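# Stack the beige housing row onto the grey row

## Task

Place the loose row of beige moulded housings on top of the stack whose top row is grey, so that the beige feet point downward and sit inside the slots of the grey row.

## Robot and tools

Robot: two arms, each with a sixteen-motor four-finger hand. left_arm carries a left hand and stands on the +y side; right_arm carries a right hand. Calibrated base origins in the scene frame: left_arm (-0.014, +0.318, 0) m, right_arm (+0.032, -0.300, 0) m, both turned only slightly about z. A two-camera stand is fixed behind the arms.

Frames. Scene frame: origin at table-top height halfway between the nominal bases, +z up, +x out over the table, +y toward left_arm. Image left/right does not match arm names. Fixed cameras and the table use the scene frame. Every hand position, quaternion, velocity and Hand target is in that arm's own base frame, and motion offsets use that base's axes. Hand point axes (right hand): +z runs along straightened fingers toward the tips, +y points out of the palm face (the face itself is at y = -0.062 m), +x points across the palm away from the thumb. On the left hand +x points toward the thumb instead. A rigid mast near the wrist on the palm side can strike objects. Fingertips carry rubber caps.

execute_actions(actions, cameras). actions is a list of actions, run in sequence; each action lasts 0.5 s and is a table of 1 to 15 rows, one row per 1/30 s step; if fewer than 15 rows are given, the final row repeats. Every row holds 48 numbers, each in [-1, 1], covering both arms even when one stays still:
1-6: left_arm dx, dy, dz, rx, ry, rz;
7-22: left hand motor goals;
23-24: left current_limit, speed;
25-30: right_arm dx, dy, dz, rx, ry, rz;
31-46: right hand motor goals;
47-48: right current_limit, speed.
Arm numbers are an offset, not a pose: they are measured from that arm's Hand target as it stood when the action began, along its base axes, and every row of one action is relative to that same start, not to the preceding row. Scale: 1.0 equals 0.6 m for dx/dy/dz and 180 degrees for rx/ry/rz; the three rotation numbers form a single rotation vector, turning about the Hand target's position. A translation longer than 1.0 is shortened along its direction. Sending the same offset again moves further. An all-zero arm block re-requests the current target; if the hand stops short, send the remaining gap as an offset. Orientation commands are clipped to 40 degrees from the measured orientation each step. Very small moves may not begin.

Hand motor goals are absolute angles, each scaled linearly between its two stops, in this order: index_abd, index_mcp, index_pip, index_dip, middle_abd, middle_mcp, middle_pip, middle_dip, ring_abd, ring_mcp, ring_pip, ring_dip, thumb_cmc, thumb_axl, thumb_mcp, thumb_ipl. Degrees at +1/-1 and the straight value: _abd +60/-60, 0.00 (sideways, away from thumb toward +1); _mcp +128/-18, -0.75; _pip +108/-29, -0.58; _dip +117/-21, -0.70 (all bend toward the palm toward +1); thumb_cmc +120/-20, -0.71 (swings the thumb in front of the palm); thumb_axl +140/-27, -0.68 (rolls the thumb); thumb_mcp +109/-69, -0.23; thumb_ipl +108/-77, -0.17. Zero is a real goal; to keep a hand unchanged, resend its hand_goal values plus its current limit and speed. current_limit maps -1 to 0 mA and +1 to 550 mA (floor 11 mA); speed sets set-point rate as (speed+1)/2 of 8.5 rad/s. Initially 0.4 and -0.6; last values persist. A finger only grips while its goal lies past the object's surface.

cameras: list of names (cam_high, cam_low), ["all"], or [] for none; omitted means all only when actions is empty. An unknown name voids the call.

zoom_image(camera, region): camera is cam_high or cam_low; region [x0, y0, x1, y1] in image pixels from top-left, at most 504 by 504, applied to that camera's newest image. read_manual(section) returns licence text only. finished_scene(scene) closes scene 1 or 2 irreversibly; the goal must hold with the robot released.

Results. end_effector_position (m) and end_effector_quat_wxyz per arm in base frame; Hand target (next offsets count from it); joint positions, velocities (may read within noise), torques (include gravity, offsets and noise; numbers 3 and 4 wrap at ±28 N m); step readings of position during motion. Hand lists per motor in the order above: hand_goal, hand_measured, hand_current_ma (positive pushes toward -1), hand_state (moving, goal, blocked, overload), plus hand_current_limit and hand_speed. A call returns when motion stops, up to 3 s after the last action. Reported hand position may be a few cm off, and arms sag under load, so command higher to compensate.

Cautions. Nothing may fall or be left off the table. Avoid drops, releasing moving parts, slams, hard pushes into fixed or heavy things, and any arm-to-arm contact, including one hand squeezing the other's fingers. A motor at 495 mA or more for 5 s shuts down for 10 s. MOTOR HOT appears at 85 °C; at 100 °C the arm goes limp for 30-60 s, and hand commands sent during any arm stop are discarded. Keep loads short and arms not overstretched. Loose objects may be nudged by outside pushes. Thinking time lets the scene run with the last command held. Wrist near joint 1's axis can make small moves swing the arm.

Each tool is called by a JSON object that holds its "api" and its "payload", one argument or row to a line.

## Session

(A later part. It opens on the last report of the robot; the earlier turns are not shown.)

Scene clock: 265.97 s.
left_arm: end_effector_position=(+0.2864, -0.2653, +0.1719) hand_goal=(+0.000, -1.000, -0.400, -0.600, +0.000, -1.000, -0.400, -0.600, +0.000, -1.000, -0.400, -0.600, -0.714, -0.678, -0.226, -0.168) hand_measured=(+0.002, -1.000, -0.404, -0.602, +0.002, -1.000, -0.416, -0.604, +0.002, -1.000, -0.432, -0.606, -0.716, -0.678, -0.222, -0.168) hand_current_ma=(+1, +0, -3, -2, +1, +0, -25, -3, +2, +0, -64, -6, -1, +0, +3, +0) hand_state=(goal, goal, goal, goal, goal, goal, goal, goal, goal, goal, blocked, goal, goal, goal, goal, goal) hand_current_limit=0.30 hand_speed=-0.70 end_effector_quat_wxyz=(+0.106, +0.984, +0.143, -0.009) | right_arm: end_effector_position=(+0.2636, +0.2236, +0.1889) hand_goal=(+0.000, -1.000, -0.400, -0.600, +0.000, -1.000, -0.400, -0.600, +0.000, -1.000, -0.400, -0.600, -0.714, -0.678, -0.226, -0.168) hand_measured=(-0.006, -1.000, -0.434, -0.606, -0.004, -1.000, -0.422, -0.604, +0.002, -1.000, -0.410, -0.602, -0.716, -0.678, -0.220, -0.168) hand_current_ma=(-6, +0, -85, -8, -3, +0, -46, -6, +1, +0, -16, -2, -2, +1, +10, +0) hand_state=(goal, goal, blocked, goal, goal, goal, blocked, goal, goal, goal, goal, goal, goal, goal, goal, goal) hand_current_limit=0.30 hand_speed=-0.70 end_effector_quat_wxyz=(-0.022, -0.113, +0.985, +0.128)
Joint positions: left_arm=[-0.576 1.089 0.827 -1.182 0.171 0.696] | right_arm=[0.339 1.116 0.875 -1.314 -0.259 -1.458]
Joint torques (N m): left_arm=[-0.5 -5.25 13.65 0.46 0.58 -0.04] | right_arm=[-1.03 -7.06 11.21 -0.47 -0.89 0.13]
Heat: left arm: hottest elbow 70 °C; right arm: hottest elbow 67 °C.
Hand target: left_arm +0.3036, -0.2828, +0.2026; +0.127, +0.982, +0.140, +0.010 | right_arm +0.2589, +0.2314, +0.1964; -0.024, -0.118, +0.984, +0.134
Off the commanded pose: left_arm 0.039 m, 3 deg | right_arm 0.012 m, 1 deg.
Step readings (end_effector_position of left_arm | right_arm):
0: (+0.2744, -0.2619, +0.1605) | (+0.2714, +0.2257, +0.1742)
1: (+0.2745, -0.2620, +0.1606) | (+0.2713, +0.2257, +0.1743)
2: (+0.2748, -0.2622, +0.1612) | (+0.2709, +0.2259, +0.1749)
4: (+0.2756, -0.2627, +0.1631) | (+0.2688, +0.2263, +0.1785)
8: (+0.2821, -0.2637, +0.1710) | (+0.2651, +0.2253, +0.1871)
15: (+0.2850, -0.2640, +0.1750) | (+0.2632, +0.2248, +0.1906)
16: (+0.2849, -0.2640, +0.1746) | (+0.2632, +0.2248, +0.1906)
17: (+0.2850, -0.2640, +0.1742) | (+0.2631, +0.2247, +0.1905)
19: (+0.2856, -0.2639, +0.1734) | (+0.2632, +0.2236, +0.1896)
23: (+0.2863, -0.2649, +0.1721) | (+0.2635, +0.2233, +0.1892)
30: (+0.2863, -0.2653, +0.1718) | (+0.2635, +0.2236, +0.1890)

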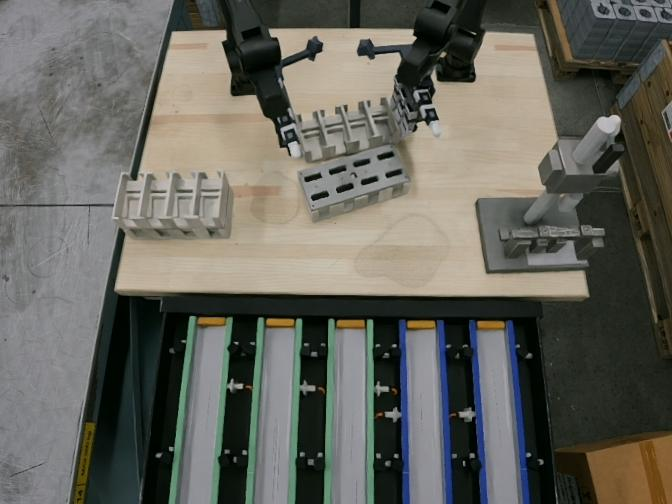

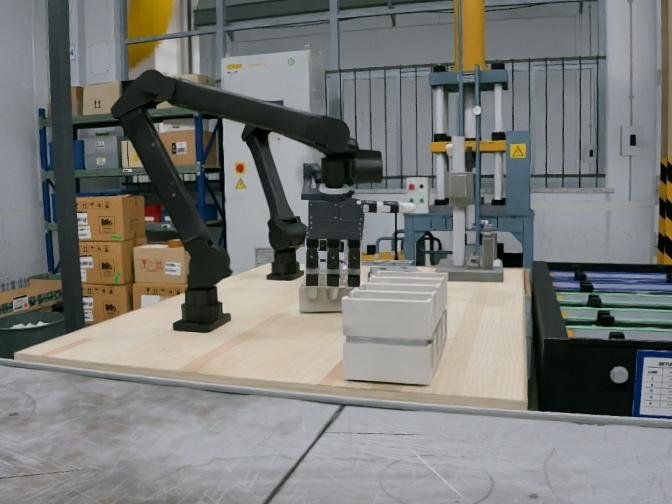

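{"api": "execute_actions", "payload": {
  "actions": [
    [[0,0.01,0,0,0,-0.006, 0,-1,-0.45,-0.6,0,-1,-0.45,-0.6,0,-1,-0.45,-0.6,-0.714,-0.678,-0.226,-0.168,0.3,-0.7, -0.013,-0.024,-0.02,0,0,-0.004, 0,-1,-0.5,-0.6,0,-1,-0.5,-0.6,0,-1,-0.5,-0.6,-0.714,-0.678,-0.226,-0.168,0.3,-0.7]],
    [[0,-0.01,0,0,0,0, 0,-1,-0.38,-0.6,0,-1,-0.38,-0.6,0,-1,-0.38,-0.6,-0.714,-0.678,-0.226,-0.168,0.3,-0.7, -0.006,0.03,0,0,0,0, 0,-1,-0.38,-0.6,0,-1,-0.38,-0.6,0,-1,-0.38,-0.6,-0.714,-0.678,-0.226,-0.168,0.3,-0.7]]
  ],
  "cameras": ["all"]
}}

{"api": "zoom_image", "payload": {
  "camera": "cam_low",
  "region": [270, 230, 370, 320]
}}

{"api": "zoom_image", "payload": {
  "camera": "cam_high",
  "region": [280, 50, 460, 230]
}}

Scene clock: 275.43 s.
left_arm: end_effector_position=(+0.2854, -0.2657, +0.1726) hand_goal=(+0.000, -1.000, -0.380, -0.600, +0.000, -1.000, -0.380, -0.600, +0.000, -1.000, -0.380, -0.600, -0.714, -0.678, -0.226, -0.168) hand_measured=(+0.002, -1.000, -0.398, -0.602, +0.002, -1.000, -0.406, -0.604, +0.002, -1.000, -0.414, -0.606, -0.716, -0.678, -0.222, -0.168) hand_current_ma=(+1, +0, -29, -2, +1, +0, -47, -3, +1, +0, -69, -6, -1, +0, +3, +0) hand_state=(goal, goal, goal, goal, goal, goal, blocked, goal, goal, goal, blocked, goal, goal, goal, goal, goal) hand_current_limit=0.30 hand_speed=-0.70 end_effector_quat_wxyz=(+0.104, +0.985, +0.134, -0.010) | right_arm: end_effector_position=(+0.2528, +0.2227, +0.1831) hand_goal=(+0.000, -1.000, -0.380, -0.600, +0.000, -1.000, -0.380, -0.600, +0.000, -1.000, -0.380, -0.600, -0.714, -0.678, -0.226, -0.168) hand_measured=(-0.002, -1.000, -0.420, -0.606, -0.002, -1.000, -0.412, -0.608, +0.002, -1.000, -0.404, -0.608, -0.716, -0.678, -0.220, -0.168) hand_current_ma=(-1, +0, -102, -10, -2, +0, -75, -12, +1, +0, -51, -11, -2, +1, +10, +0) hand_state=(goal, goal, blocked, goal, goal, goal, blocked, goal, goal, goal, blocked, goal, goal, goal, goal, goal) hand_current_limit=0.30 hand_speed=-0.70 end_effector_quat_wxyz=(-0.022, -0.105, +0.987, +0.120)
Joint positions: left_arm=[-0.574 1.091 0.831 -1.189 0.172 0.716] | right_arm=[0.358 1.085 0.843 -1.311 -0.244 -1.422]
Joint torques (N m): left_arm=[-0.67 -5.42 13.42 0.49 0.67 -0.03] | right_arm=[0.09 -6.53 9.51 0.87 -1.43 0.18]
Heat: left arm: hottest elbow 68 °C; right arm: hottest elbow 66 °C.
Hand target: left_arm +0.3036, -0.2828, +0.2025; +0.128, +0.983, +0.130, +0.008 | right_arm +0.2476, +0.2350, +0.1842; -0.023, -0.112, +0.984, +0.135
Off the commanded pose: left_arm 0.039 m, 3 deg | right_arm 0.013 m, 2 deg.
Step readings (end_effector_position of left_arm | right_arm):
0: (+0.2864, -0.2653, +0.1719) | (+0.2637, +0.2236, +0.1889)
1: (+0.2864, -0.2653, +0.1719) | (+0.2637, +0.2236, +0.1889)
2: (+0.2864, -0.2656, +0.1722) | (+0.2635, +0.2239, +0.1894)
4: (+0.2865, -0.2665, +0.1735) | (+0.2615, +0.2245, +0.1904)
8: (+0.2861, -0.2672, +0.1743) | (+0.2546, +0.2222, +0.1877)
15: (+0.2858, -0.2673, +0.1745) | (+0.2524, +0.2209, +0.1858)
16: (+0.2858, -0.2673, +0.1745) | (+0.2525, +0.2208, +0.1858)
17: (+0.2857, -0.2669, +0.1742) | (+0.2525, +0.2208, +0.1858)
19: (+0.2853, -0.2657, +0.1731) | (+0.2528, +0.2209, +0.1848)
23: (+0.2853, -0.2656, +0.1726) | (+0.2524, +0.2220, +0.1835)
30: (+0.2854, -0.2657, +0.1728) | (+0.2526, +0.2227, +0.1831)

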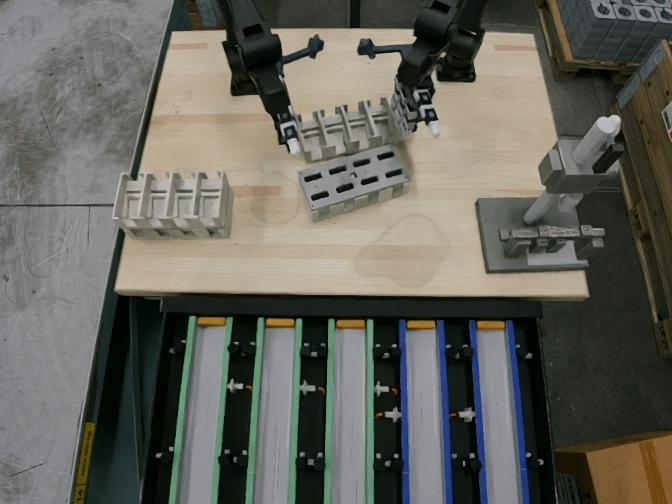

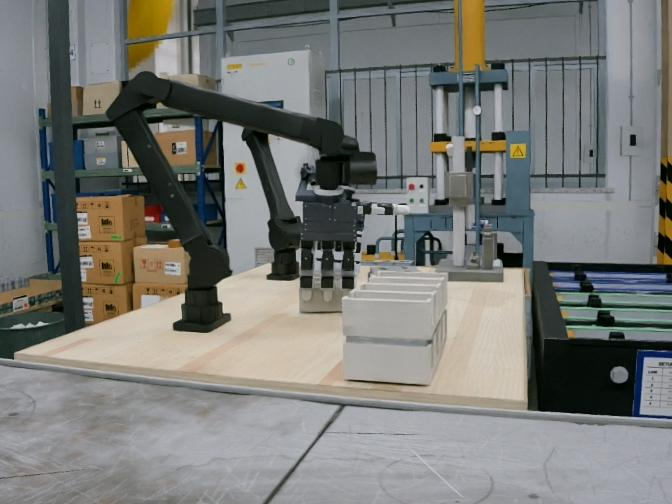

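Scaled by 5.040.

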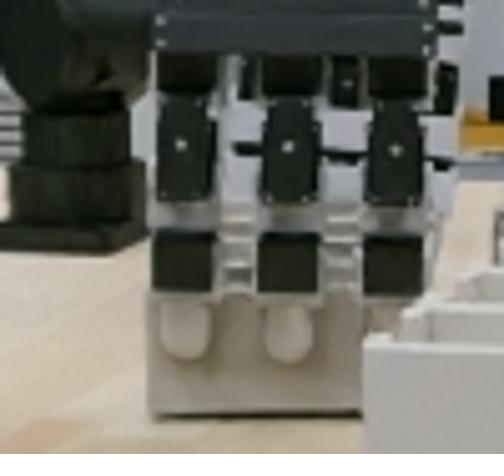

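Scaled by 2.800.

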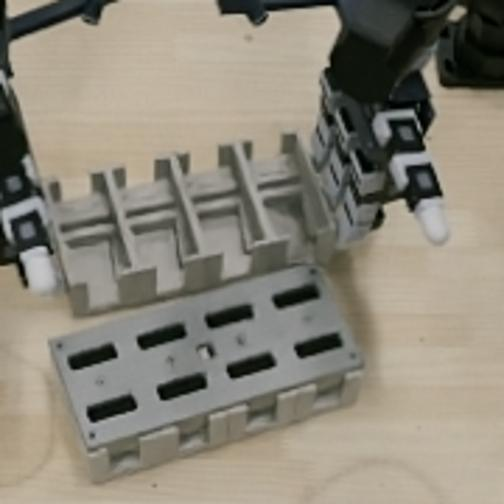

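{"api": "execute_actions", "payload": {
  "actions": [
    [[0.0065,-0.0215,0,0,0,0, 0,-1,-0.26,-0.54,0,-1,-0.27,-0.54,0,-1,-0.28,-0.54,-0.714,-0.678,-0.226,-0.168,0.5,-0.7, -0.0055,0.0225,-0.012,0,0,0, 0,-1,-0.29,-0.54,0,-1,-0.27,-0.54,0,-1,-0.26,-0.54,-0.714,-0.678,-0.226,-0.168,0.5,-0.7]],
    [[0.0115,-0.0215,0.01,0,0,0, 0,-1,-0.18,-0.5,0,-1,-0.19,-0.5,0,-1,-0.2,-0.5,-0.714,-0.678,-0.226,-0.168,0.55,-0.7, -0.0015,0.0225,0,0,0,0, 0,-1,-0.21,-0.5,0,-1,-0.19,-0.5,0,-1,-0.18,-0.5,-0.714,-0.678,-0.226,-0.168,0.55,-0.7]],
    [[0.008,0,0.03,0,-0.01,0, 0,-1,-0.15,-0.48,0,-1,-0.16,-0.48,0,-1,-0.17,-0.48,-0.714,-0.678,-0.226,-0.168,0.58,-0.7, 0.008,0,0.03,0,-0.01,0, 0,-1,-0.18,-0.48,0,-1,-0.16,-0.48,0,-1,-0.15,-0.48,-0.714,-0.678,-0.226,-0.168,0.58,-0.7]],
    [[0.003,0,0.03,0,-0.01,0, 0,-1,-0.15,-0.48,0,-1,-0.16,-0.48,0,-1,-0.17,-0.48,-0.714,-0.678,-0.226,-0.168,0.6,-0.7, 0.003,0,0.03,0,-0.01,0, 0,-1,-0.18,-0.48,0,-1,-0.16,-0.48,0,-1,-0.15,-0.48,-0.714,-0.678,-0.226,-0.168,0.6,-0.7]]
  ],
  "cameras": ["cam_low"]
}}

{"api": "zoom_image", "payload": {
  "camera": "cam_low",
  "region": [270, 230, 370, 320]
}}

Scene clock: 290.07 s.
left_arm: end_effector_position=(+0.2835, -0.2549, +0.1590) hand_goal=(+0.000, -1.000, -0.150, -0.480, +0.000, -1.000, -0.160, -0.480, +0.000, -1.000, -0.170, -0.480, -0.714, -0.678, -0.226, -0.168) hand_measured=(-0.002, -1.000, -0.232, -0.524, -0.004, -1.000, -0.256, -0.532, -0.004, -1.000, -0.282, -0.532, -0.716, -0.678, -0.222, -0.168) hand_current_ma=(-2, +0, -229, -94, -2, +0, -288, -123, -3, +0, -354, -125, -1, +0, +3, +0) hand_state=(goal, goal, blocked, blocked, goal, goal, blocked, blocked, goal, goal, blocked, blocked, goal, goal, goal, goal) hand_current_limit=0.60 hand_speed=-0.70 end_effector_quat_wxyz=(+0.040, +0.988, +0.146, -0.020) | right_arm: end_effector_position=(+0.2483, +0.2306, +0.1755) hand_goal=(+0.000, -1.000, -0.180, -0.480, +0.000, -1.000, -0.160, -0.480, +0.000, -1.000, -0.150, -0.480, -0.714, -0.678, -0.226, -0.168) hand_measured=(+0.000, -1.000, -0.282, -0.524, -0.002, -1.000, -0.264, -0.552, +0.002, -1.000, -0.272, -0.530, -0.716, -0.678, -0.220, -0.168) hand_current_ma=(+0, -1, -350, -115, -1, -1, -358, -222, +1, -1, -440, -141, -2, +1, +10, +0) hand_state=(goal, goal, blocked, blocked, goal, goal, blocked, blocked, goal, goal, blocked, blocked, goal, goal, goal, goal) hand_current_limit=0.60 hand_speed=-0.70 end_effector_quat_wxyz=(-0.016, -0.097, +0.992, +0.085)
Joint positions: left_arm=[-0.598 1.134 0.864 -1.276 0.086 0.679] | right_arm=[0.433 1.079 0.841 -1.307 -0.171 -1.33]
Joint torques (N m): left_arm=[-2.26 -9.58 19 1.84 2.28 0.06] | right_arm=[1.96 -7.3 15.01 0.35 -3.09 0.14]
Heat: left arm: hottest elbow 69 °C; right arm: hottest elbow 63 °C.
Hand target: left_arm +0.3209, -0.3086, +0.2444; +0.132, +0.982, +0.126, +0.039 | right_arm +0.2499, +0.2620, +0.2132; +0.008, -0.116, +0.985, +0.131
Off the commanded pose: left_arm 0.108 m, 13 deg | right_arm 0.049 m, 6 deg.
Step readings (end_effector_position of left_arm | right_arm):
0: (+0.2854, -0.2657, +0.1726) | (+0.2528, +0.2227, +0.1831)
1: (+0.2854, -0.2656, +0.1726) | (+0.2528, +0.2227, +0.1830)
2: (+0.2853, -0.2649, +0.1718) | (+0.2532, +0.2223, +0.1823)
4: (+0.2850, -0.2624, +0.1682) | (+0.2534, +0.2215, +0.1797)
8: (+0.2855, -0.2628, +0.1665) | (+0.2531, +0.2227, +0.1785)
15: (+0.2858, -0.2631, +0.1666) | (+0.2534, +0.2229, +0.1782)
16: (+0.2857, -0.2631, +0.1664) | (+0.2535, +0.2230, +0.1782)
17: (+0.2856, -0.2624, +0.1655) | (+0.2537, +0.2226, +0.1774)
19: (+0.2855, -0.2612, +0.1629) | (+0.2536, +0.2227, +0.1760)
23: (+0.2866, -0.2626, +0.1616) | (+0.2532, +0.2241, +0.1747)
30: (+0.2871, -0.2628, +0.1615) | (+0.2539, +0.2240, +0.1744)
31: (+0.2871, -0.2627, +0.1615) | (+0.2539, +0.2241, +0.1743)
32: (+0.2870, -0.2620, +0.1612) | (+0.2540, +0.2240, +0.1742)
34: (+0.2867, -0.2608, +0.1606) | (+0.2537, +0.2246, +0.1742)
38: (+0.2860, -0.2592, +0.1602) | (+0.2524, +0.2266, +0.1742)
45: (+0.2856, -0.2582, +0.1599) | (+0.2519, +0.2275, +0.1742)
46: (+0.2855, -0.2581, +0.1599) | (+0.2520, +0.2275, +0.1742)
47: (+0.2855, -0.2580, +0.1600) | (+0.2519, +0.2276, +0.1742)
49: (+0.2852, -0.2572, +0.1601) | (+0.2512, +0.2285, +0.1741)
53: (+0.2840, -0.2556, +0.1594) | (+0.2495, +0.2303, +0.1745)
60: (+0.2836, -0.2550, +0.1590) | (+0.2485, +0.2306, +0.1754)
Images, in order (width x height): cam_low 672x504.

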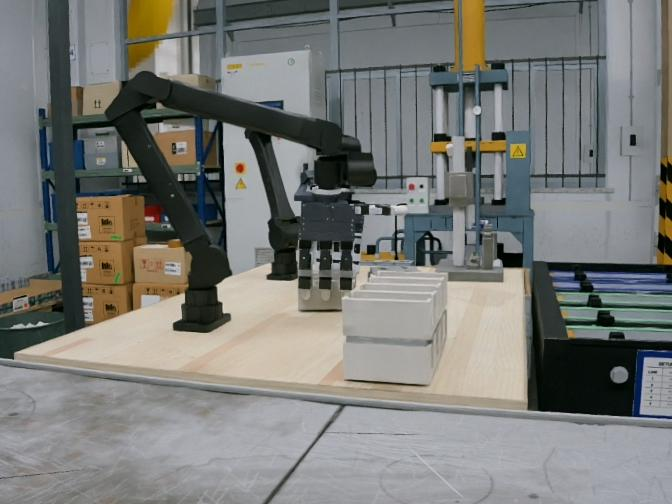

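Scaled by 5.040.

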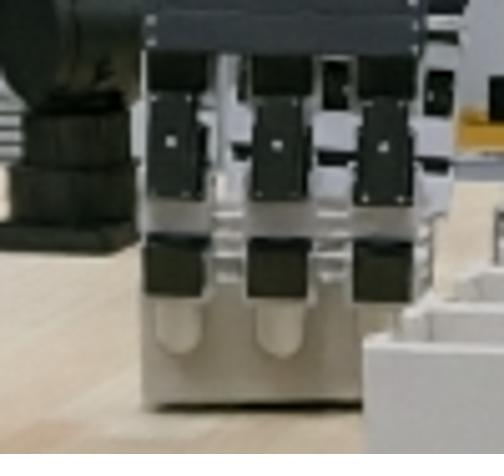

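{"api": "execute_actions", "payload": {
  "actions": [
    [[0,0,0.035,0,-0.005,0, 0,-1,-0.15,-0.48,0,-1,-0.16,-0.48,0,-1,-0.17,-0.48,-0.714,-0.678,-0.226,-0.168,0.6,-0.7, 0.004,0,0.03,0,-0.005,0, 0,-1,-0.18,-0.48,0,-1,-0.16,-0.48,0,-1,-0.15,-0.48,-0.714,-0.678,-0.226,-0.168,0.6,-0.7]],
    [[0,0,0.035,0,0,0, 0,-1,-0.15,-0.48,0,-1,-0.16,-0.48,0,-1,-0.17,-0.48,-0.714,-0.678,-0.226,-0.168,0.6,-0.7, 0.004,0,0.03,0,0,0, 0,-1,-0.18,-0.48,0,-1,-0.16,-0.48,0,-1,-0.15,-0.48,-0.714,-0.678,-0.226,-0.168,0.6,-0.7]]
  ],
  "cameras": ["cam_low"]
}}

{"api": "zoom_image", "payload": {
  "camera": "cam_low",
  "region": [270, 230, 370, 320]
}}

Scene clock: 295.63 s.
left_arm: end_effector_position=(+0.2871, -0.2584, +0.1998) hand_goal=(+0.000, -1.000, -0.150, -0.480, +0.000, -1.000, -0.160, -0.480, +0.000, -1.000, -0.170, -0.480, -0.714, -0.678, -0.226, -0.168) hand_measured=(-0.002, -1.000, -0.198, -0.506, -0.004, -1.000, -0.240, -0.532, -0.006, -1.002, -0.282, -0.538, -0.716, -0.678, -0.222, -0.168) hand_current_ma=(-2, +0, -106, -49, -3, +0, -218, -123, -5, -1, -356, -140, -1, +0, +3, +0) hand_state=(goal, goal, blocked, blocked, goal, goal, blocked, blocked, goal, goal, blocked, blocked, goal, goal, goal, goal) hand_current_limit=0.60 hand_speed=-0.70 end_effector_quat_wxyz=(+0.039, +0.990, +0.136, -0.010) | right_arm: end_effector_position=(+0.2397, +0.2243, +0.1883) hand_goal=(+0.000, -1.000, -0.180, -0.480, +0.000, -1.000, -0.160, -0.480, +0.000, -1.000, -0.150, -0.480, -0.714, -0.678, -0.226, -0.168) hand_measured=(-0.004, -1.002, -0.280, -0.522, -0.002, -1.000, -0.246, -0.542, +0.000, -1.000, -0.228, -0.520, -0.716, -0.678, -0.220, -0.168) hand_current_ma=(-5, -1, -343, -114, -1, -1, -278, -188, +1, -1, -245, -101, -2, +1, +10, +0) hand_state=(goal, goal, blocked, blocked, goal, goal, blocked, blocked, goal, goal, blocked, blocked, goal, goal, goal, goal) hand_current_limit=0.60 hand_speed=-0.70 end_effector_quat_wxyz=(-0.032, -0.090, +0.993, +0.072)
Joint positions: left_arm=[-0.604 1.117 0.96 -1.377 0.072 0.692] | right_arm=[0.435 1.061 0.871 -1.392 -0.158 -1.317]
Joint torques (N m): left_arm=[-1.44 -8.47 19.12 2.04 2.47 -0.14] | right_arm=[0.79 -7.53 19.84 0.49 -3.38 -0.06]
Heat: left arm: hottest elbow 73 °C; right arm: hottest elbow 65 °C.
Hand target: left_arm +0.3209, -0.3085, +0.2864; +0.132, +0.982, +0.125, +0.047 | right_arm +0.2548, +0.2619, +0.2490; +0.016, -0.117, +0.984, +0.130
Off the commanded pose: left_arm 0.106 m, 13 deg | right_arm 0.073 m, 9 deg.
Step readings (end_effector_position of left_arm | right_arm):
0: (+0.2835, -0.2549, +0.1590) | (+0.2483, +0.2306, +0.1755)
1: (+0.2835, -0.2549, +0.1591) | (+0.2483, +0.2306, +0.1755)
2: (+0.2834, -0.2548, +0.1595) | (+0.2479, +0.2304, +0.1754)
4: (+0.2835, -0.2550, +0.1623) | (+0.2455, +0.2297, +0.1756)
8: (+0.2840, -0.2563, +0.1709) | (+0.2423, +0.2274, +0.1768)
15: (+0.2847, -0.2569, +0.1775) | (+0.2412, +0.2261, +0.1775)
16: (+0.2847, -0.2570, +0.1778) | (+0.2410, +0.2260, +0.1775)
17: (+0.2846, -0.2568, +0.1784) | (+0.2406, +0.2258, +0.1776)
19: (+0.2844, -0.2570, +0.1820) | (+0.2389, +0.2253, +0.1790)
23: (+0.2861, -0.2582, +0.1933) | (+0.2387, +0.2244, +0.1838)
30: (+0.2872, -0.2584, +0.1996) | (+0.2398, +0.2243, +0.1883)
Images, in order (width x height): cam_low 672x504.

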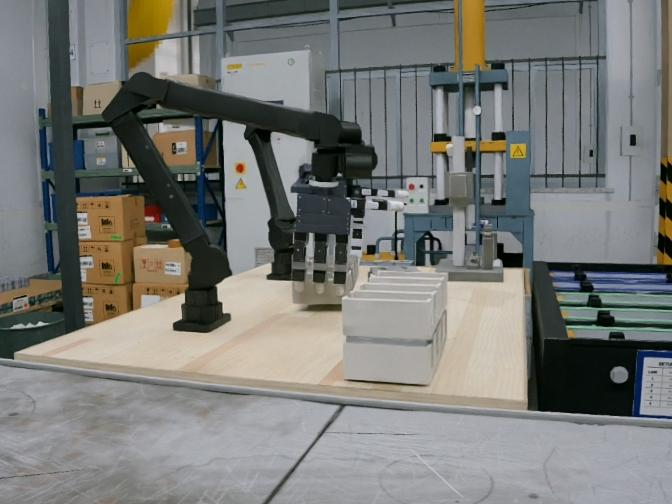

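Scaled by 5.040.

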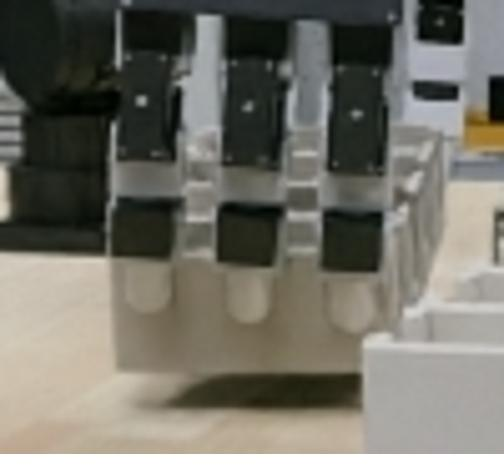

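{"api": "execute_actions", "payload": {
  "actions": [
    [[0,0,0.01,0,0,0, 0,-1,-0.15,-0.48,0,-1,-0.16,-0.48,0,-1,-0.17,-0.48,-0.714,-0.678,-0.226,-0.168,0.6,-0.7, 0.005,0.005,0.045,0,0,0, 0,-1,-0.18,-0.48,0,-1,-0.16,-0.48,0,-1,-0.15,-0.48,-0.714,-0.678,-0.226,-0.168,0.6,-0.7]],
    [[0,0,0.03,0,0,0, 0,-1,-0.15,-0.48,0,-1,-0.16,-0.48,0,-1,-0.17,-0.48,-0.714,-0.678,-0.226,-0.168,0.6,-0.7, 0.003,0,0.04,0,0,0, 0,-1,-0.18,-0.48,0,-1,-0.16,-0.48,0,-1,-0.15,-0.48,-0.714,-0.678,-0.226,-0.168,0.6,-0.7]],
    [[0,0,0.035,0,0,0, 0,-1,-0.15,-0.48,0,-1,-0.16,-0.48,0,-1,-0.17,-0.48,-0.714,-0.678,-0.226,-0.168,0.6,-0.7, 0,0,0.038,0,0,0, 0,-1,-0.18,-0.48,0,-1,-0.16,-0.48,0,-1,-0.15,-0.48,-0.714,-0.678,-0.226,-0.168,0.6,-0.7]],
    [[0,0,0.035,0,0,0, 0,-1,-0.15,-0.48,0,-1,-0.16,-0.48,0,-1,-0.17,-0.48,-0.714,-0.678,-0.226,-0.168,0.6,-0.7, 0,0,0.035,0,0,0, 0,-1,-0.18,-0.48,0,-1,-0.16,-0.48,0,-1,-0.15,-0.48,-0.714,-0.678,-0.226,-0.168,0.6,-0.7]]
  ],
  "cameras": ["all"]
}}

{"api": "zoom_image", "payload": {
  "camera": "cam_low",
  "region": [270, 190, 410, 310]
}}

{"api": "zoom_image", "payload": {
  "camera": "cam_high",
  "region": [280, 50, 460, 230]
}}

Scene clock: 305.50 s.
left_arm: end_effector_position=(+0.2935, -0.2578, +0.2649) hand_goal=(+0.000, -1.000, -0.150, -0.480, +0.000, -1.000, -0.160, -0.480, +0.000, -1.000, -0.170, -0.480, -0.714, -0.678, -0.226, -0.168) hand_measured=(-0.008, -1.000, -0.198, -0.504, -0.008, -1.000, -0.238, -0.532, -0.012, -1.002, -0.284, -0.538, -0.716, -0.678, -0.222, -0.168) hand_current_ma=(-8, +0, -109, -44, -8, +0, -216, -123, -11, -1, -360, -145, -1, +0, +3, +0) hand_state=(goal, goal, blocked, blocked, goal, goal, blocked, blocked, goal, goal, blocked, blocked, goal, goal, goal, goal) hand_current_limit=0.60 hand_speed=-0.70 end_effector_quat_wxyz=(+0.031, +0.990, +0.136, -0.002) | right_arm: end_effector_position=(+0.2490, +0.2264, +0.2874) hand_goal=(+0.000, -1.000, -0.180, -0.480, +0.000, -1.000, -0.160, -0.480, +0.000, -1.000, -0.150, -0.480, -0.714, -0.678, -0.226, -0.168) hand_measured=(-0.004, -1.002, -0.280, -0.522, +0.002, -1.000, -0.244, -0.542, +0.004, -1.000, -0.222, -0.516, -0.716, -0.678, -0.220, -0.168) hand_current_ma=(-5, -1, -343, -114, +1, -1, -269, -184, +4, -1, -226, -94, -2, +1, +10, +0) hand_state=(goal, goal, blocked, blocked, goal, goal, blocked, blocked, goal, goal, blocked, blocked, goal, goal, goal, goal) hand_current_limit=0.60 hand_speed=-0.70 end_effector_quat_wxyz=(-0.027, -0.089, +0.993, +0.067)
Joint positions: left_arm=[-0.604 1.117 1.134 -1.55 0.048 0.692] | right_arm=[0.435 1.066 1.138 -1.649 -0.145 -1.316]
Joint torques (N m): left_arm=[-1.2 -7.94 19.66 2.33 3.22 -0.05] | right_arm=[0.79 -6.71 19.95 1.11 -3.86 -0.11]
Heat: left arm: hottest elbow 76 °C; right arm: hottest elbow 67 °C.
Hand target: left_arm +0.3210, -0.3086, +0.3526; +0.133, +0.982, +0.125, +0.047 | right_arm +0.2596, +0.2650, +0.3438; +0.016, -0.117, +0.984, +0.130
Off the commanded pose: left_arm 0.105 m, 13 deg | right_arm 0.069 m, 9 deg.
Step readings (end_effector_position of left_arm | right_arm):
0: (+0.2871, -0.2584, +0.1998) | (+0.2397, +0.2243, +0.1883)
1: (+0.2871, -0.2584, +0.1998) | (+0.2397, +0.2243, +0.1884)
2: (+0.2871, -0.2584, +0.2000) | (+0.2395, +0.2242, +0.1894)
4: (+0.2870, -0.2584, +0.2011) | (+0.2387, +0.2239, +0.1940)
8: (+0.2879, -0.2577, +0.2034) | (+0.2417, +0.2252, +0.2081)
15: (+0.2884, -0.2572, +0.2039) | (+0.2435, +0.2259, +0.2162)
16: (+0.2884, -0.2573, +0.2041) | (+0.2434, +0.2259, +0.2164)
17: (+0.2882, -0.2574, +0.2048) | (+0.2432, +0.2258, +0.2171)
19: (+0.2874, -0.2575, +0.2078) | (+0.2425, +0.2257, +0.2218)
23: (+0.2891, -0.2576, +0.2162) | (+0.2447, +0.2263, +0.2348)
30: (+0.2904, -0.2575, +0.2203) | (+0.2462, +0.2266, +0.2420)
31: (+0.2904, -0.2574, +0.2205) | (+0.2461, +0.2265, +0.2420)
32: (+0.2901, -0.2575, +0.2213) | (+0.2458, +0.2265, +0.2427)
34: (+0.2893, -0.2575, +0.2251) | (+0.2448, +0.2263, +0.2468)
38: (+0.2908, -0.2578, +0.2358) | (+0.2464, +0.2265, +0.2592)
45: (+0.2922, -0.2578, +0.2415) | (+0.2476, +0.2265, +0.2661)
46: (+0.2921, -0.2578, +0.2417) | (+0.2475, +0.2265, +0.2660)
47: (+0.2919, -0.2577, +0.2425) | (+0.2473, +0.2265, +0.2667)
49: (+0.2910, -0.2578, +0.2465) | (+0.2465, +0.2264, +0.2705)
53: (+0.2923, -0.2579, +0.2579) | (+0.2476, +0.2262, +0.2819)
60: (+0.2936, -0.2578, +0.2644) | (+0.2486, +0.2262, +0.2884)

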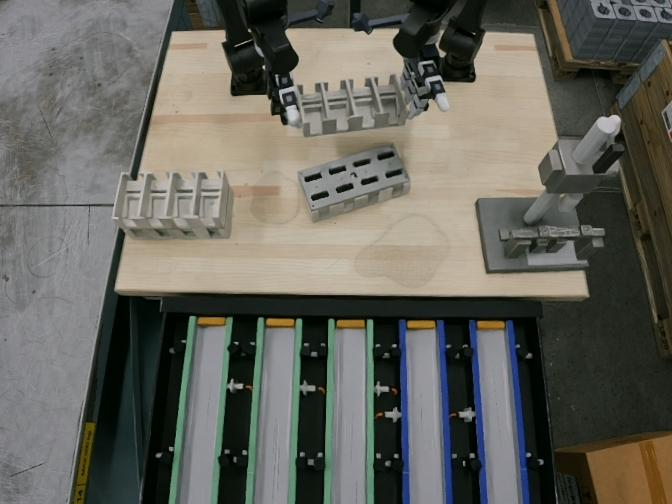

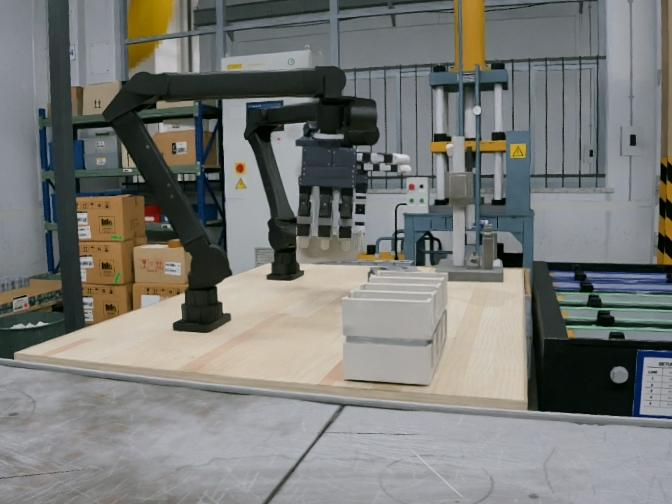

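Scaled by 3.600.

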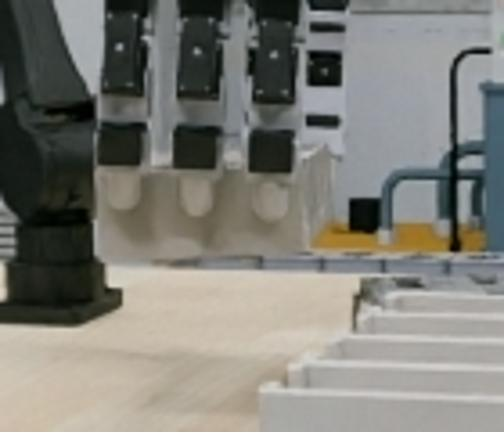

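Scaled by 2.800.

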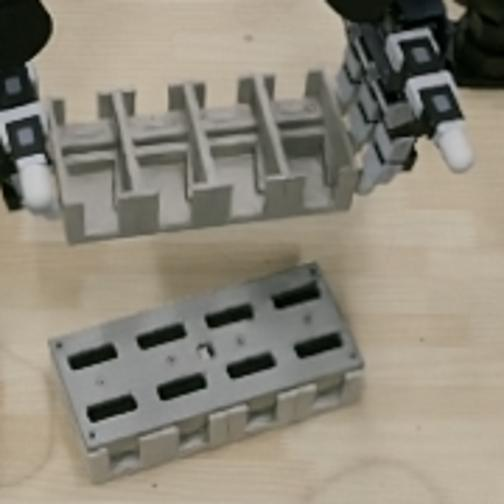

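{"api": "execute_actions", "payload": {
  "actions": [
    [[0.06,0.004,0.02,0,0,0.0145, 0,-1,-0.15,-0.48,0,-1,-0.16,-0.48,0,-1,-0.17,-0.48,-0.714,-0.678,-0.226,-0.168,0.6,-0.7, 0.062,0.004,0.005,0,0,0.0145, 0,-1,-0.18,-0.48,0,-1,-0.16,-0.48,0,-1,-0.15,-0.48,-0.714,-0.678,-0.226,-0.168,0.6,-0.7]],
    [[0.065,0.004,0.01,0,0,0.0145, 0,-1,-0.15,-0.48,0,-1,-0.16,-0.48,0,-1,-0.17,-0.48,-0.714,-0.678,-0.226,-0.168,0.6,-0.7, 0.067,0.004,0,0,0,0.0145, 0,-1,-0.18,-0.48,0,-1,-0.16,-0.48,0,-1,-0.15,-0.48,-0.714,-0.678,-0.226,-0.168,0.6,-0.7]],
    [[0.065,0.004,0,0,0,0.0145, 0,-1,-0.15,-0.48,0,-1,-0.16,-0.48,0,-1,-0.17,-0.48,-0.714,-0.678,-0.226,-0.168,0.6,-0.7, 0.067,0.004,0,0,0,0.0145, 0,-1,-0.18,-0.48,0,-1,-0.16,-0.48,0,-1,-0.15,-0.48,-0.714,-0.678,-0.226,-0.168,0.6,-0.7]],
    [[0.055,0.003,0,0,0,0.0145, 0,-1,-0.15,-0.48,0,-1,-0.16,-0.48,0,-1,-0.17,-0.48,-0.714,-0.678,-0.226,-0.168,0.6,-0.7, 0.055,0.003,0,0,0,0.0145, 0,-1,-0.18,-0.48,0,-1,-0.16,-0.48,0,-1,-0.15,-0.48,-0.714,-0.678,-0.226,-0.168,0.6,-0.7]]
  ],
  "cameras": ["all"]
}}

{"api": "zoom_image", "payload": {
  "camera": "cam_high",
  "region": [270, 80, 430, 240]
}}

{"api": "zoom_image", "payload": {
  "camera": "cam_low",
  "region": [310, 190, 450, 310]
}}

Scene clock: 340.50 s.
left_arm: end_effector_position=(+0.4327, -0.2456, +0.2857) hand_goal=(+0.000, -1.000, -0.150, -0.480, +0.000, -1.000, -0.160, -0.480, +0.000, -1.000, -0.170, -0.480, -0.714, -0.678, -0.226, -0.168) hand_measured=(-0.014, -1.000, -0.198, -0.504, -0.012, -1.000, -0.238, -0.532, -0.016, -1.002, -0.288, -0.542, -0.716, -0.678, -0.222, -0.168) hand_current_ma=(-15, +0, -108, -43, -14, +0, -216, -123, -19, -1, -383, -154, -1, +0, +3, +0) hand_state=(goal, goal, blocked, blocked, goal, goal, blocked, blocked, goal, goal, blocked, blocked, goal, goal, goal, goal) hand_current_limit=0.60 hand_speed=-0.70 end_effector_quat_wxyz=(+0.028, +0.972, +0.231, -0.002) | right_arm: end_effector_position=(+0.4135, +0.2319, +0.2987) hand_goal=(+0.000, -1.000, -0.180, -0.480, +0.000, -1.000, -0.160, -0.480, +0.000, -1.000, -0.150, -0.480, -0.714, -0.678, -0.226, -0.168) hand_measured=(-0.002, -1.000, -0.278, -0.522, +0.004, -1.000, -0.244, -0.542, +0.008, -1.002, -0.232, -0.518, -0.716, -0.678, -0.220, -0.168) hand_current_ma=(-2, -1, -334, -114, +5, -1, -269, -184, +10, -1, -261, -96, -2, +1, +10, +0) hand_state=(goal, goal, blocked, blocked, goal, goal, blocked, blocked, goal, goal, blocked, blocked, goal, goal, goal, goal) hand_current_limit=0.60 hand_speed=-0.70 end_effector_quat_wxyz=(-0.026, -0.176, +0.981, +0.081)
Joint positions: left_arm=[-0.427 1.403 1.439 -1.575 0.048 0.675] | right_arm=[0.269 1.525 1.572 -1.655 -0.166 -1.661]
Joint torques (N m): left_arm=[-2.49 -12.69 19.29 2.91 3.18 -0.1] | right_arm=[1.55 -13.86 17.77 -0.49 -4.06 -0.05]
Heat: left arm: hottest elbow 89 °C; right arm: hottest elbow 83 °C. Fold the left arm in close to its base, or ease its load, before you think long.
Hand target: left_arm +0.4679, -0.2995, +0.3704; +0.128, +0.967, +0.214, +0.059 | right_arm +0.4102, +0.2740, +0.3467; +0.004, -0.206, +0.970, +0.131
Off the commanded pose: left_arm 0.107 m, 14 deg | right_arm 0.064 m, 8 deg.
MOTOR HOT: joint 3 (elbow) of the left arm reports 89 °C; the controller stops that arm at 100 °C. To cool a motor, set the load down, stop pushing, or move to a pose that needs little force.
Step readings (end_effector_position of left_arm | right_arm):
0: (+0.2934, -0.2578, +0.2649) | (+0.2490, +0.2264, +0.2874)
1: (+0.2935, -0.2579, +0.2653) | (+0.2491, +0.2265, +0.2877)
2: (+0.2943, -0.2576, +0.2657) | (+0.2496, +0.2267, +0.2880)
4: (+0.2994, -0.2563, +0.2686) | (+0.2560, +0.2276, +0.2898)
8: (+0.3179, -0.2542, +0.2776) | (+0.2790, +0.2279, +0.2924)
15: (+0.3264, -0.2546, +0.2803) | (+0.2889, +0.2279, +0.2914)
16: (+0.3266, -0.2545, +0.2798) | (+0.2888, +0.2280, +0.2916)
17: (+0.3275, -0.2544, +0.2797) | (+0.2895, +0.2282, +0.2920)
19: (+0.3341, -0.2533, +0.2811) | (+0.2970, +0.2284, +0.2940)
23: (+0.3550, -0.2514, +0.2869) | (+0.3218, +0.2284, +0.2953)
30: (+0.3643, -0.2517, +0.2871) | (+0.3326, +0.2288, +0.2912)
31: (+0.3645, -0.2518, +0.2869) | (+0.3327, +0.2289, +0.2913)
32: (+0.3656, -0.2516, +0.2868) | (+0.3337, +0.2288, +0.2921)
34: (+0.3718, -0.2510, +0.2874) | (+0.3413, +0.2289, +0.2954)
38: (+0.3921, -0.2480, +0.2896) | (+0.3655, +0.2299, +0.2988)
45: (+0.4008, -0.2485, +0.2870) | (+0.3758, +0.2306, +0.2925)
46: (+0.4009, -0.2485, +0.2866) | (+0.3757, +0.2306, +0.2927)
47: (+0.4017, -0.2485, +0.2868) | (+0.3767, +0.2306, +0.2934)
49: (+0.4067, -0.2483, +0.2875) | (+0.3834, +0.2305, +0.2971)
53: (+0.4241, -0.2460, +0.2896) | (+0.4037, +0.2312, +0.3018)
60: (+0.4325, -0.2455, +0.2862) | (+0.4131, +0.2320, +0.2964)

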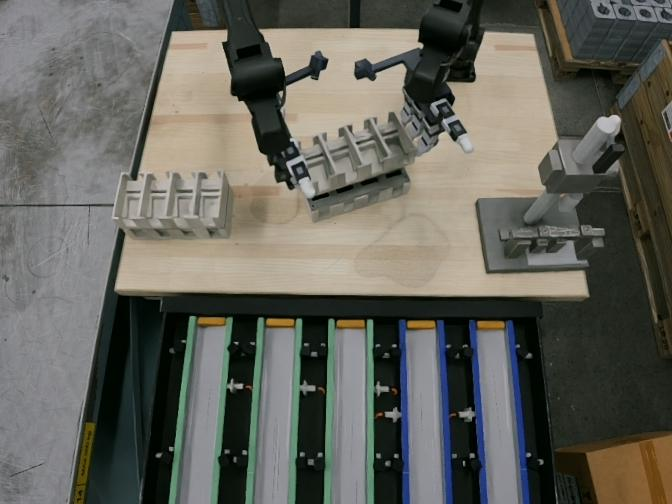

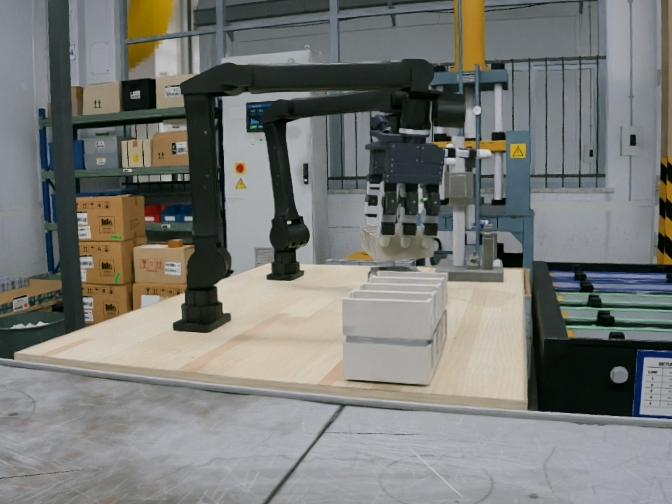

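Scaled by 3.150.

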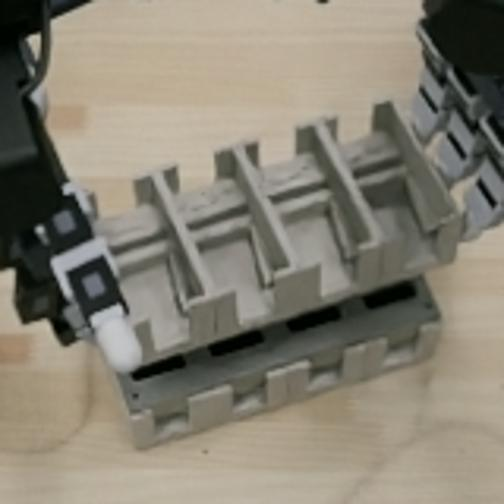

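Scaled by 3.600.

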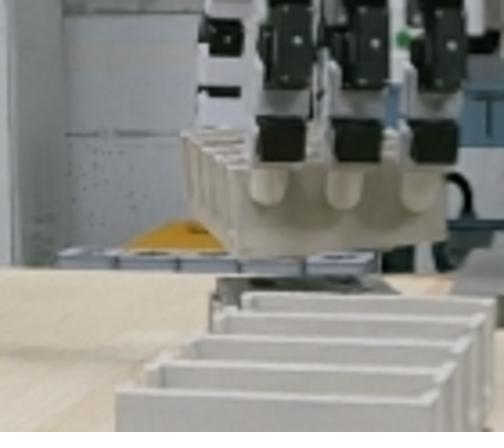

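{"api": "execute_actions", "payload": {
  "actions": [
    [[0.042,0.004,-0.02,0,0,-0.018, 0,-1,-0.15,-0.48,0,-1,-0.16,-0.48,0,-1,-0.17,-0.48,-0.714,-0.678,-0.226,-0.168,0.6,-0.7, 0.026,0.004,-0.02,0,0,-0.018, 0,-1,-0.18,-0.48,0,-1,-0.16,-0.48,0,-1,-0.15,-0.48,-0.714,-0.678,-0.226,-0.168,0.6,-0.7]],
    [[0,0,-0.05,0,0,0, 0,-1,-0.15,-0.48,0,-1,-0.16,-0.48,0,-1,-0.17,-0.48,-0.714,-0.678,-0.226,-0.168,0.6,-0.7, 0,0,-0.045,0,0,0, 0,-1,-0.18,-0.48,0,-1,-0.16,-0.48,0,-1,-0.15,-0.48,-0.714,-0.678,-0.226,-0.168,0.6,-0.7]]
  ],
  "cameras": ["all"]
}}

{"api": "zoom_image", "payload": {
  "camera": "cam_high",
  "region": [270, 80, 430, 240]
}}

{"api": "zoom_image", "payload": {
  "camera": "cam_low",
  "region": [340, 210, 440, 300]
}}

Scene clock: 350.80 s.
left_arm: end_effector_position=(+0.4706, -0.2430, +0.2718) hand_goal=(+0.000, -1.000, -0.150, -0.480, +0.000, -1.000, -0.160, -0.480, +0.000, -1.000, -0.170, -0.480, -0.714, -0.678, -0.226, -0.168) hand_measured=(-0.014, -1.000, -0.198, -0.502, -0.012, -1.000, -0.238, -0.532, -0.016, -1.002, -0.288, -0.544, -0.716, -0.678, -0.222, -0.168) hand_current_ma=(-14, +0, -105, -36, -14, +0, -216, -123, -20, -1, -385, -164, -1, +0, +3, +0) hand_state=(goal, goal, blocked, blocked, goal, goal, blocked, blocked, goal, goal, blocked, blocked, goal, goal, goal, goal) hand_current_limit=0.60 hand_speed=-0.70 end_effector_quat_wxyz=(+0.039, +0.977, +0.211, +0.008) | right_arm: end_effector_position=(+0.4405, +0.2310, +0.2900) hand_goal=(+0.000, -1.000, -0.180, -0.480, +0.000, -1.000, -0.160, -0.480, +0.000, -1.000, -0.150, -0.480, -0.714, -0.678, -0.226, -0.168) hand_measured=(-0.002, -1.000, -0.278, -0.522, +0.004, -1.000, -0.244, -0.542, +0.008, -1.000, -0.232, -0.518, -0.716, -0.678, -0.220, -0.168) hand_current_ma=(-2, -1, -334, -114, +4, -1, -269, -184, +9, -1, -261, -96, -2, +1, +10, +0) hand_state=(goal, goal, blocked, blocked, goal, goal, blocked, blocked, goal, goal, blocked, blocked, goal, goal, goal, goal) hand_current_limit=0.60 hand_speed=-0.70 end_effector_quat_wxyz=(+0.003, -0.154, +0.985, +0.080)
Joint positions: left_arm=[-0.377 1.478 1.473 -1.509 0.056 0.766] | right_arm=[0.256 1.544 1.572 -1.577 -0.158 -1.624]
Joint torques (N m): left_arm=[-3.14 -13.92 14.05 3.95 3.72 -0.02] | right_arm=[2.55 -14.21 11.03 0.62 -4.23 0.11]
Heat: left arm: hottest elbow 92 °C; right arm: hottest wrist yaw 88 °C. Fold the left arm in close to its base, or ease its load, before you think long. Fold the right arm in close to its base, or ease its load, before you think long.
Hand target: left_arm +0.4932, -0.2972, +0.3286; +0.129, +0.972, +0.187, +0.055 | right_arm +0.4257, +0.2764, +0.3078; +0.007, -0.179, +0.975, +0.131
Off the commanded pose: left_arm 0.082 m, 12 deg | right_arm 0.051 m, 7 deg.
MOTOR HOT: joint 5 (wrist yaw) of the right arm reports 88 °C; the controller stops that arm at 100 °C. To cool a motor, set the load down, stop pushing, or move to a pose that needs little force.
MOTOR HOT: still on. Joint 3 (elbow) of the left arm reports 92 °C.
Step readings (end_effector_position of left_arm | right_arm):
0: (+0.4327, -0.2456, +0.2857) | (+0.4135, +0.2319, +0.2987)
1: (+0.4327, -0.2456, +0.2857) | (+0.4135, +0.2319, +0.2987)
2: (+0.4332, -0.2457, +0.2855) | (+0.4135, +0.2319, +0.2987)
4: (+0.4365, -0.2449, +0.2851) | (+0.4149, +0.2317, +0.2982)
8: (+0.4479, -0.2419, +0.2803) | (+0.4211, +0.2326, +0.2949)
15: (+0.4538, -0.2418, +0.2707) | (+0.4252, +0.2336, +0.2904)
16: (+0.4539, -0.2418, +0.2707) | (+0.4253, +0.2336, +0.2904)
17: (+0.4543, -0.2420, +0.2709) | (+0.4265, +0.2338, +0.2904)
19: (+0.4573, -0.2424, +0.2718) | (+0.4296, +0.2336, +0.2901)
23: (+0.4662, -0.2422, +0.2741) | (+0.4378, +0.2322, +0.2900)
30: (+0.4699, -0.2427, +0.2734) | (+0.4405, +0.2311, +0.2901)

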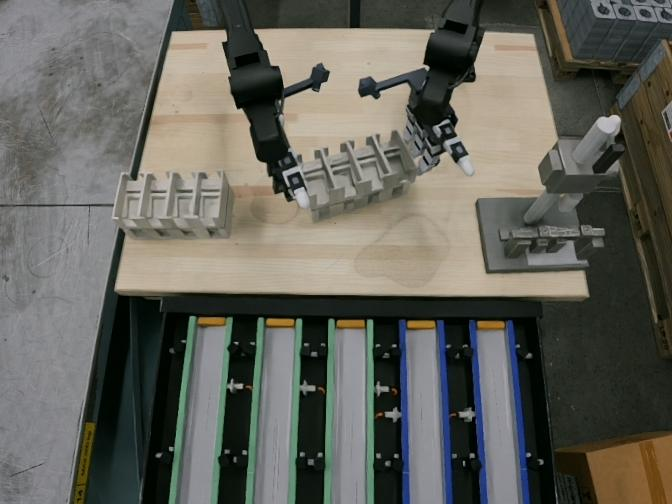

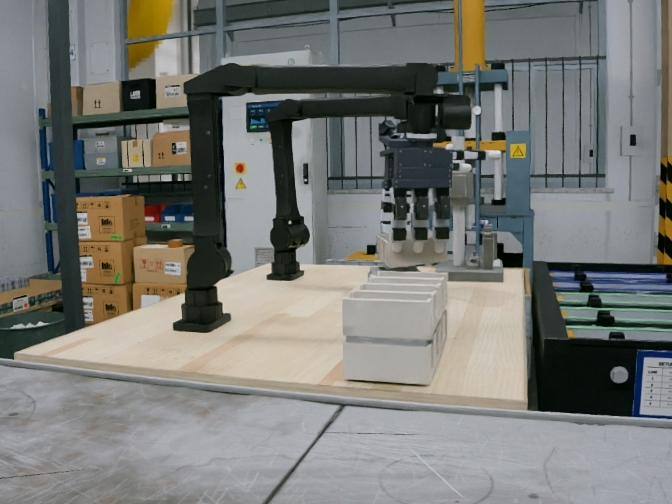

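Scaled by 3.150.

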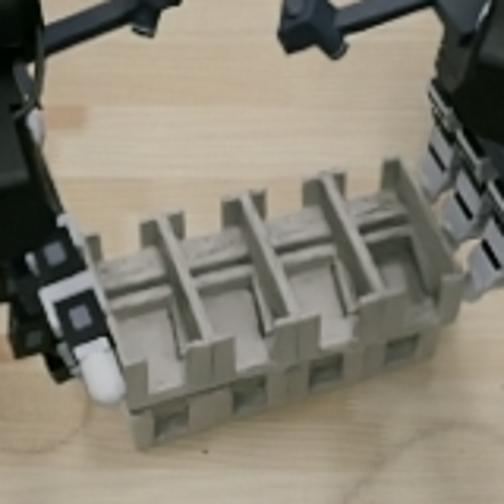

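Scaled by 5.040.

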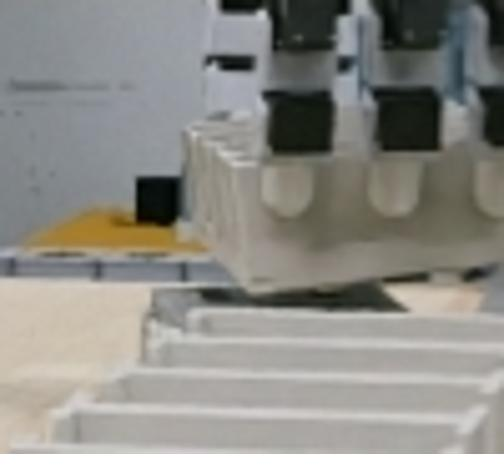

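{"api": "execute_actions", "payload": {
  "actions": [
    [[-0.035,-0.012,-0.03,0,0.02,0, 0,-1,-0.15,-0.48,0,-1,-0.16,-0.48,0,-1,-0.17,-0.48,-0.714,-0.678,-0.226,-0.168,0.6,-0.7, -0.035,-0.012,-0.03,0,0.02,0, 0,-1,-0.18,-0.48,0,-1,-0.16,-0.48,0,-1,-0.15,-0.48,-0.714,-0.678,-0.226,-0.168,0.6,-0.7]],
    [[0,0,-0.025,0,0.015,0, 0,-1,-0.15,-0.48,0,-1,-0.16,-0.48,0,-1,-0.17,-0.48,-0.714,-0.678,-0.226,-0.168,0.6,-0.7, 0,0,-0.025,0,0.015,0, 0,-1,-0.18,-0.48,0,-1,-0.16,-0.48,0,-1,-0.15,-0.48,-0.714,-0.678,-0.226,-0.168,0.6,-0.7]]
  ],
  "cameras": ["all"]
}}

{"api": "zoom_image", "payload": {
  "camera": "cam_high",
  "region": [270, 80, 430, 240]
}}

{"api": "zoom_image", "payload": {
  "camera": "cam_low",
  "region": [340, 210, 440, 300]
}}

Scene clock: 362.93 s.
left_arm: end_effector_position=(+0.4653, -0.2517, +0.2532) hand_goal=(+0.000, -1.000, -0.150, -0.480, +0.000, -1.000, -0.160, -0.480, +0.000, -1.000, -0.170, -0.480, -0.714, -0.678, -0.226, -0.168) hand_measured=(-0.010, -1.000, -0.192, -0.502, -0.012, -1.002, -0.246, -0.534, -0.016, -1.002, -0.314, -0.546, -0.716, -0.678, -0.222, -0.168) hand_current_ma=(-10, +0, -91, -36, -14, -1, -247, -127, -20, -1, -440, -174, -1, +0, +3, +0) hand_state=(goal, goal, blocked, blocked, goal, goal, blocked, blocked, goal, goal, blocked, blocked, goal, goal, goal, goal) hand_current_limit=0.60 hand_speed=-0.70 end_effector_quat_wxyz=(+0.041, +0.977, +0.208, -0.019) | right_arm: end_effector_position=(+0.4284, +0.2207, +0.2567) hand_goal=(+0.000, -1.000, -0.180, -0.480, +0.000, -1.000, -0.160, -0.480, +0.000, -1.000, -0.150, -0.480, -0.714, -0.678, -0.226, -0.168) hand_measured=(-0.004, -1.002, -0.282, -0.522, +0.002, -1.000, -0.244, -0.542, +0.004, -1.000, -0.232, -0.518, -0.716, -0.678, -0.220, -0.168) hand_current_ma=(-5, -1, -347, -114, +1, -1, -269, -184, +5, -1, -261, -96, -2, +1, +10, +0) hand_state=(goal, goal, blocked, blocked, goal, goal, blocked, blocked, goal, goal, blocked, blocked, goal, goal, goal, goal) hand_current_limit=0.60 hand_speed=-0.70 end_effector_quat_wxyz=(-0.038, -0.137, +0.986, +0.084)
Joint positions: left_arm=[-0.386 1.503 1.457 -1.511 0.089 0.765] | right_arm=[0.236 1.55 1.489 -1.569 -0.174 -1.616]
Joint torques (N m): left_arm=[-4.6 -14.1 12.11 2.54 4.07 -0.23] | right_arm=[2.9 -14.15 10.37 -0.47 -4.88 -0.05]
Heat: left arm: hottest elbow 90 °C; right arm: hottest wrist yaw 98 °C. Fold the left arm in close to its base, or ease its load, before you think long. Fold the right arm in close to its base, or ease its load, before you think long.
Hand target: left_arm +0.4721, -0.3044, +0.2956; +0.119, +0.974, +0.194, +0.002 | right_arm +0.4048, +0.2692, +0.2748; -0.046, -0.171, +0.974, +0.140
Off the commanded pose: left_arm 0.068 m, 9 deg | right_arm 0.057 m, 8 deg.
MOTOR HOT: still on. Joint 3 (elbow) of the left arm reports 90 °C.
MOTOR HOT: still on. Joint 5 (wrist yaw) of the right arm reports 98 °C.
Step readings (end_effector_position of left_arm | right_arm):
0: (+0.4706, -0.2430, +0.2718) | (+0.4405, +0.2310, +0.2900)
1: (+0.4706, -0.2430, +0.2718) | (+0.4405, +0.2310, +0.2900)
2: (+0.4705, -0.2431, +0.2718) | (+0.4401, +0.2308, +0.2888)
4: (+0.4701, -0.2439, +0.2719) | (+0.4375, +0.2293, +0.2844)
8: (+0.4669, -0.2469, +0.2694) | (+0.4326, +0.2241, +0.2703)
15: (+0.4633, -0.2493, +0.2655) | (+0.4293, +0.2227, +0.2639)
16: (+0.4633, -0.2493, +0.2655) | (+0.4294, +0.2228, +0.2639)
17: (+0.4633, -0.2494, +0.2655) | (+0.4294, +0.2229, +0.2640)
19: (+0.4634, -0.2497, +0.2649) | (+0.4292, +0.2224, +0.2635)
23: (+0.4641, -0.2510, +0.2601) | (+0.4285, +0.2208, +0.2605)
30: (+0.4654, -0.2517, +0.2532) | (+0.4284, +0.2207, +0.2567)

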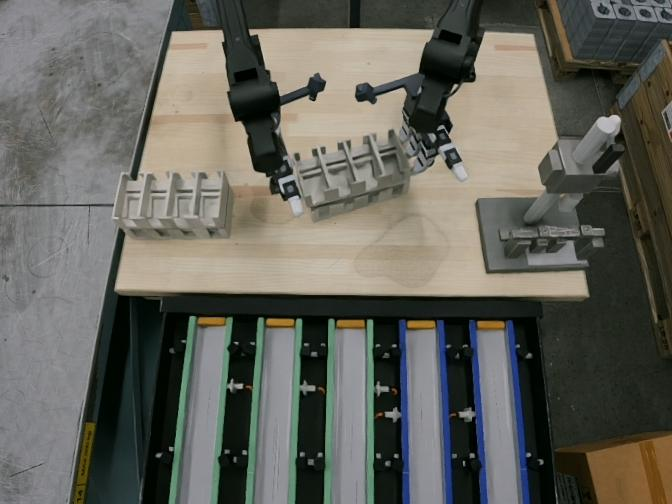

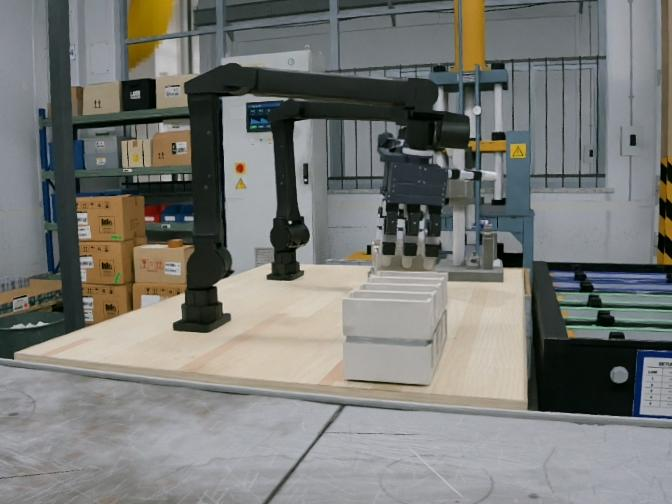

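Scaled by 3.150.

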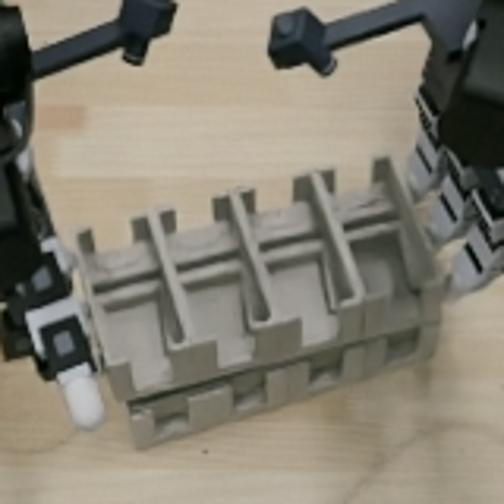

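Scaled by 5.040.

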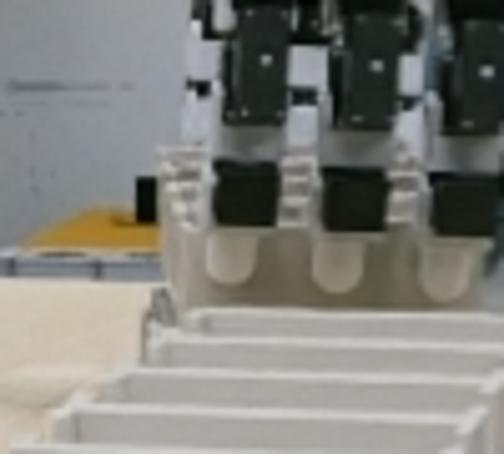

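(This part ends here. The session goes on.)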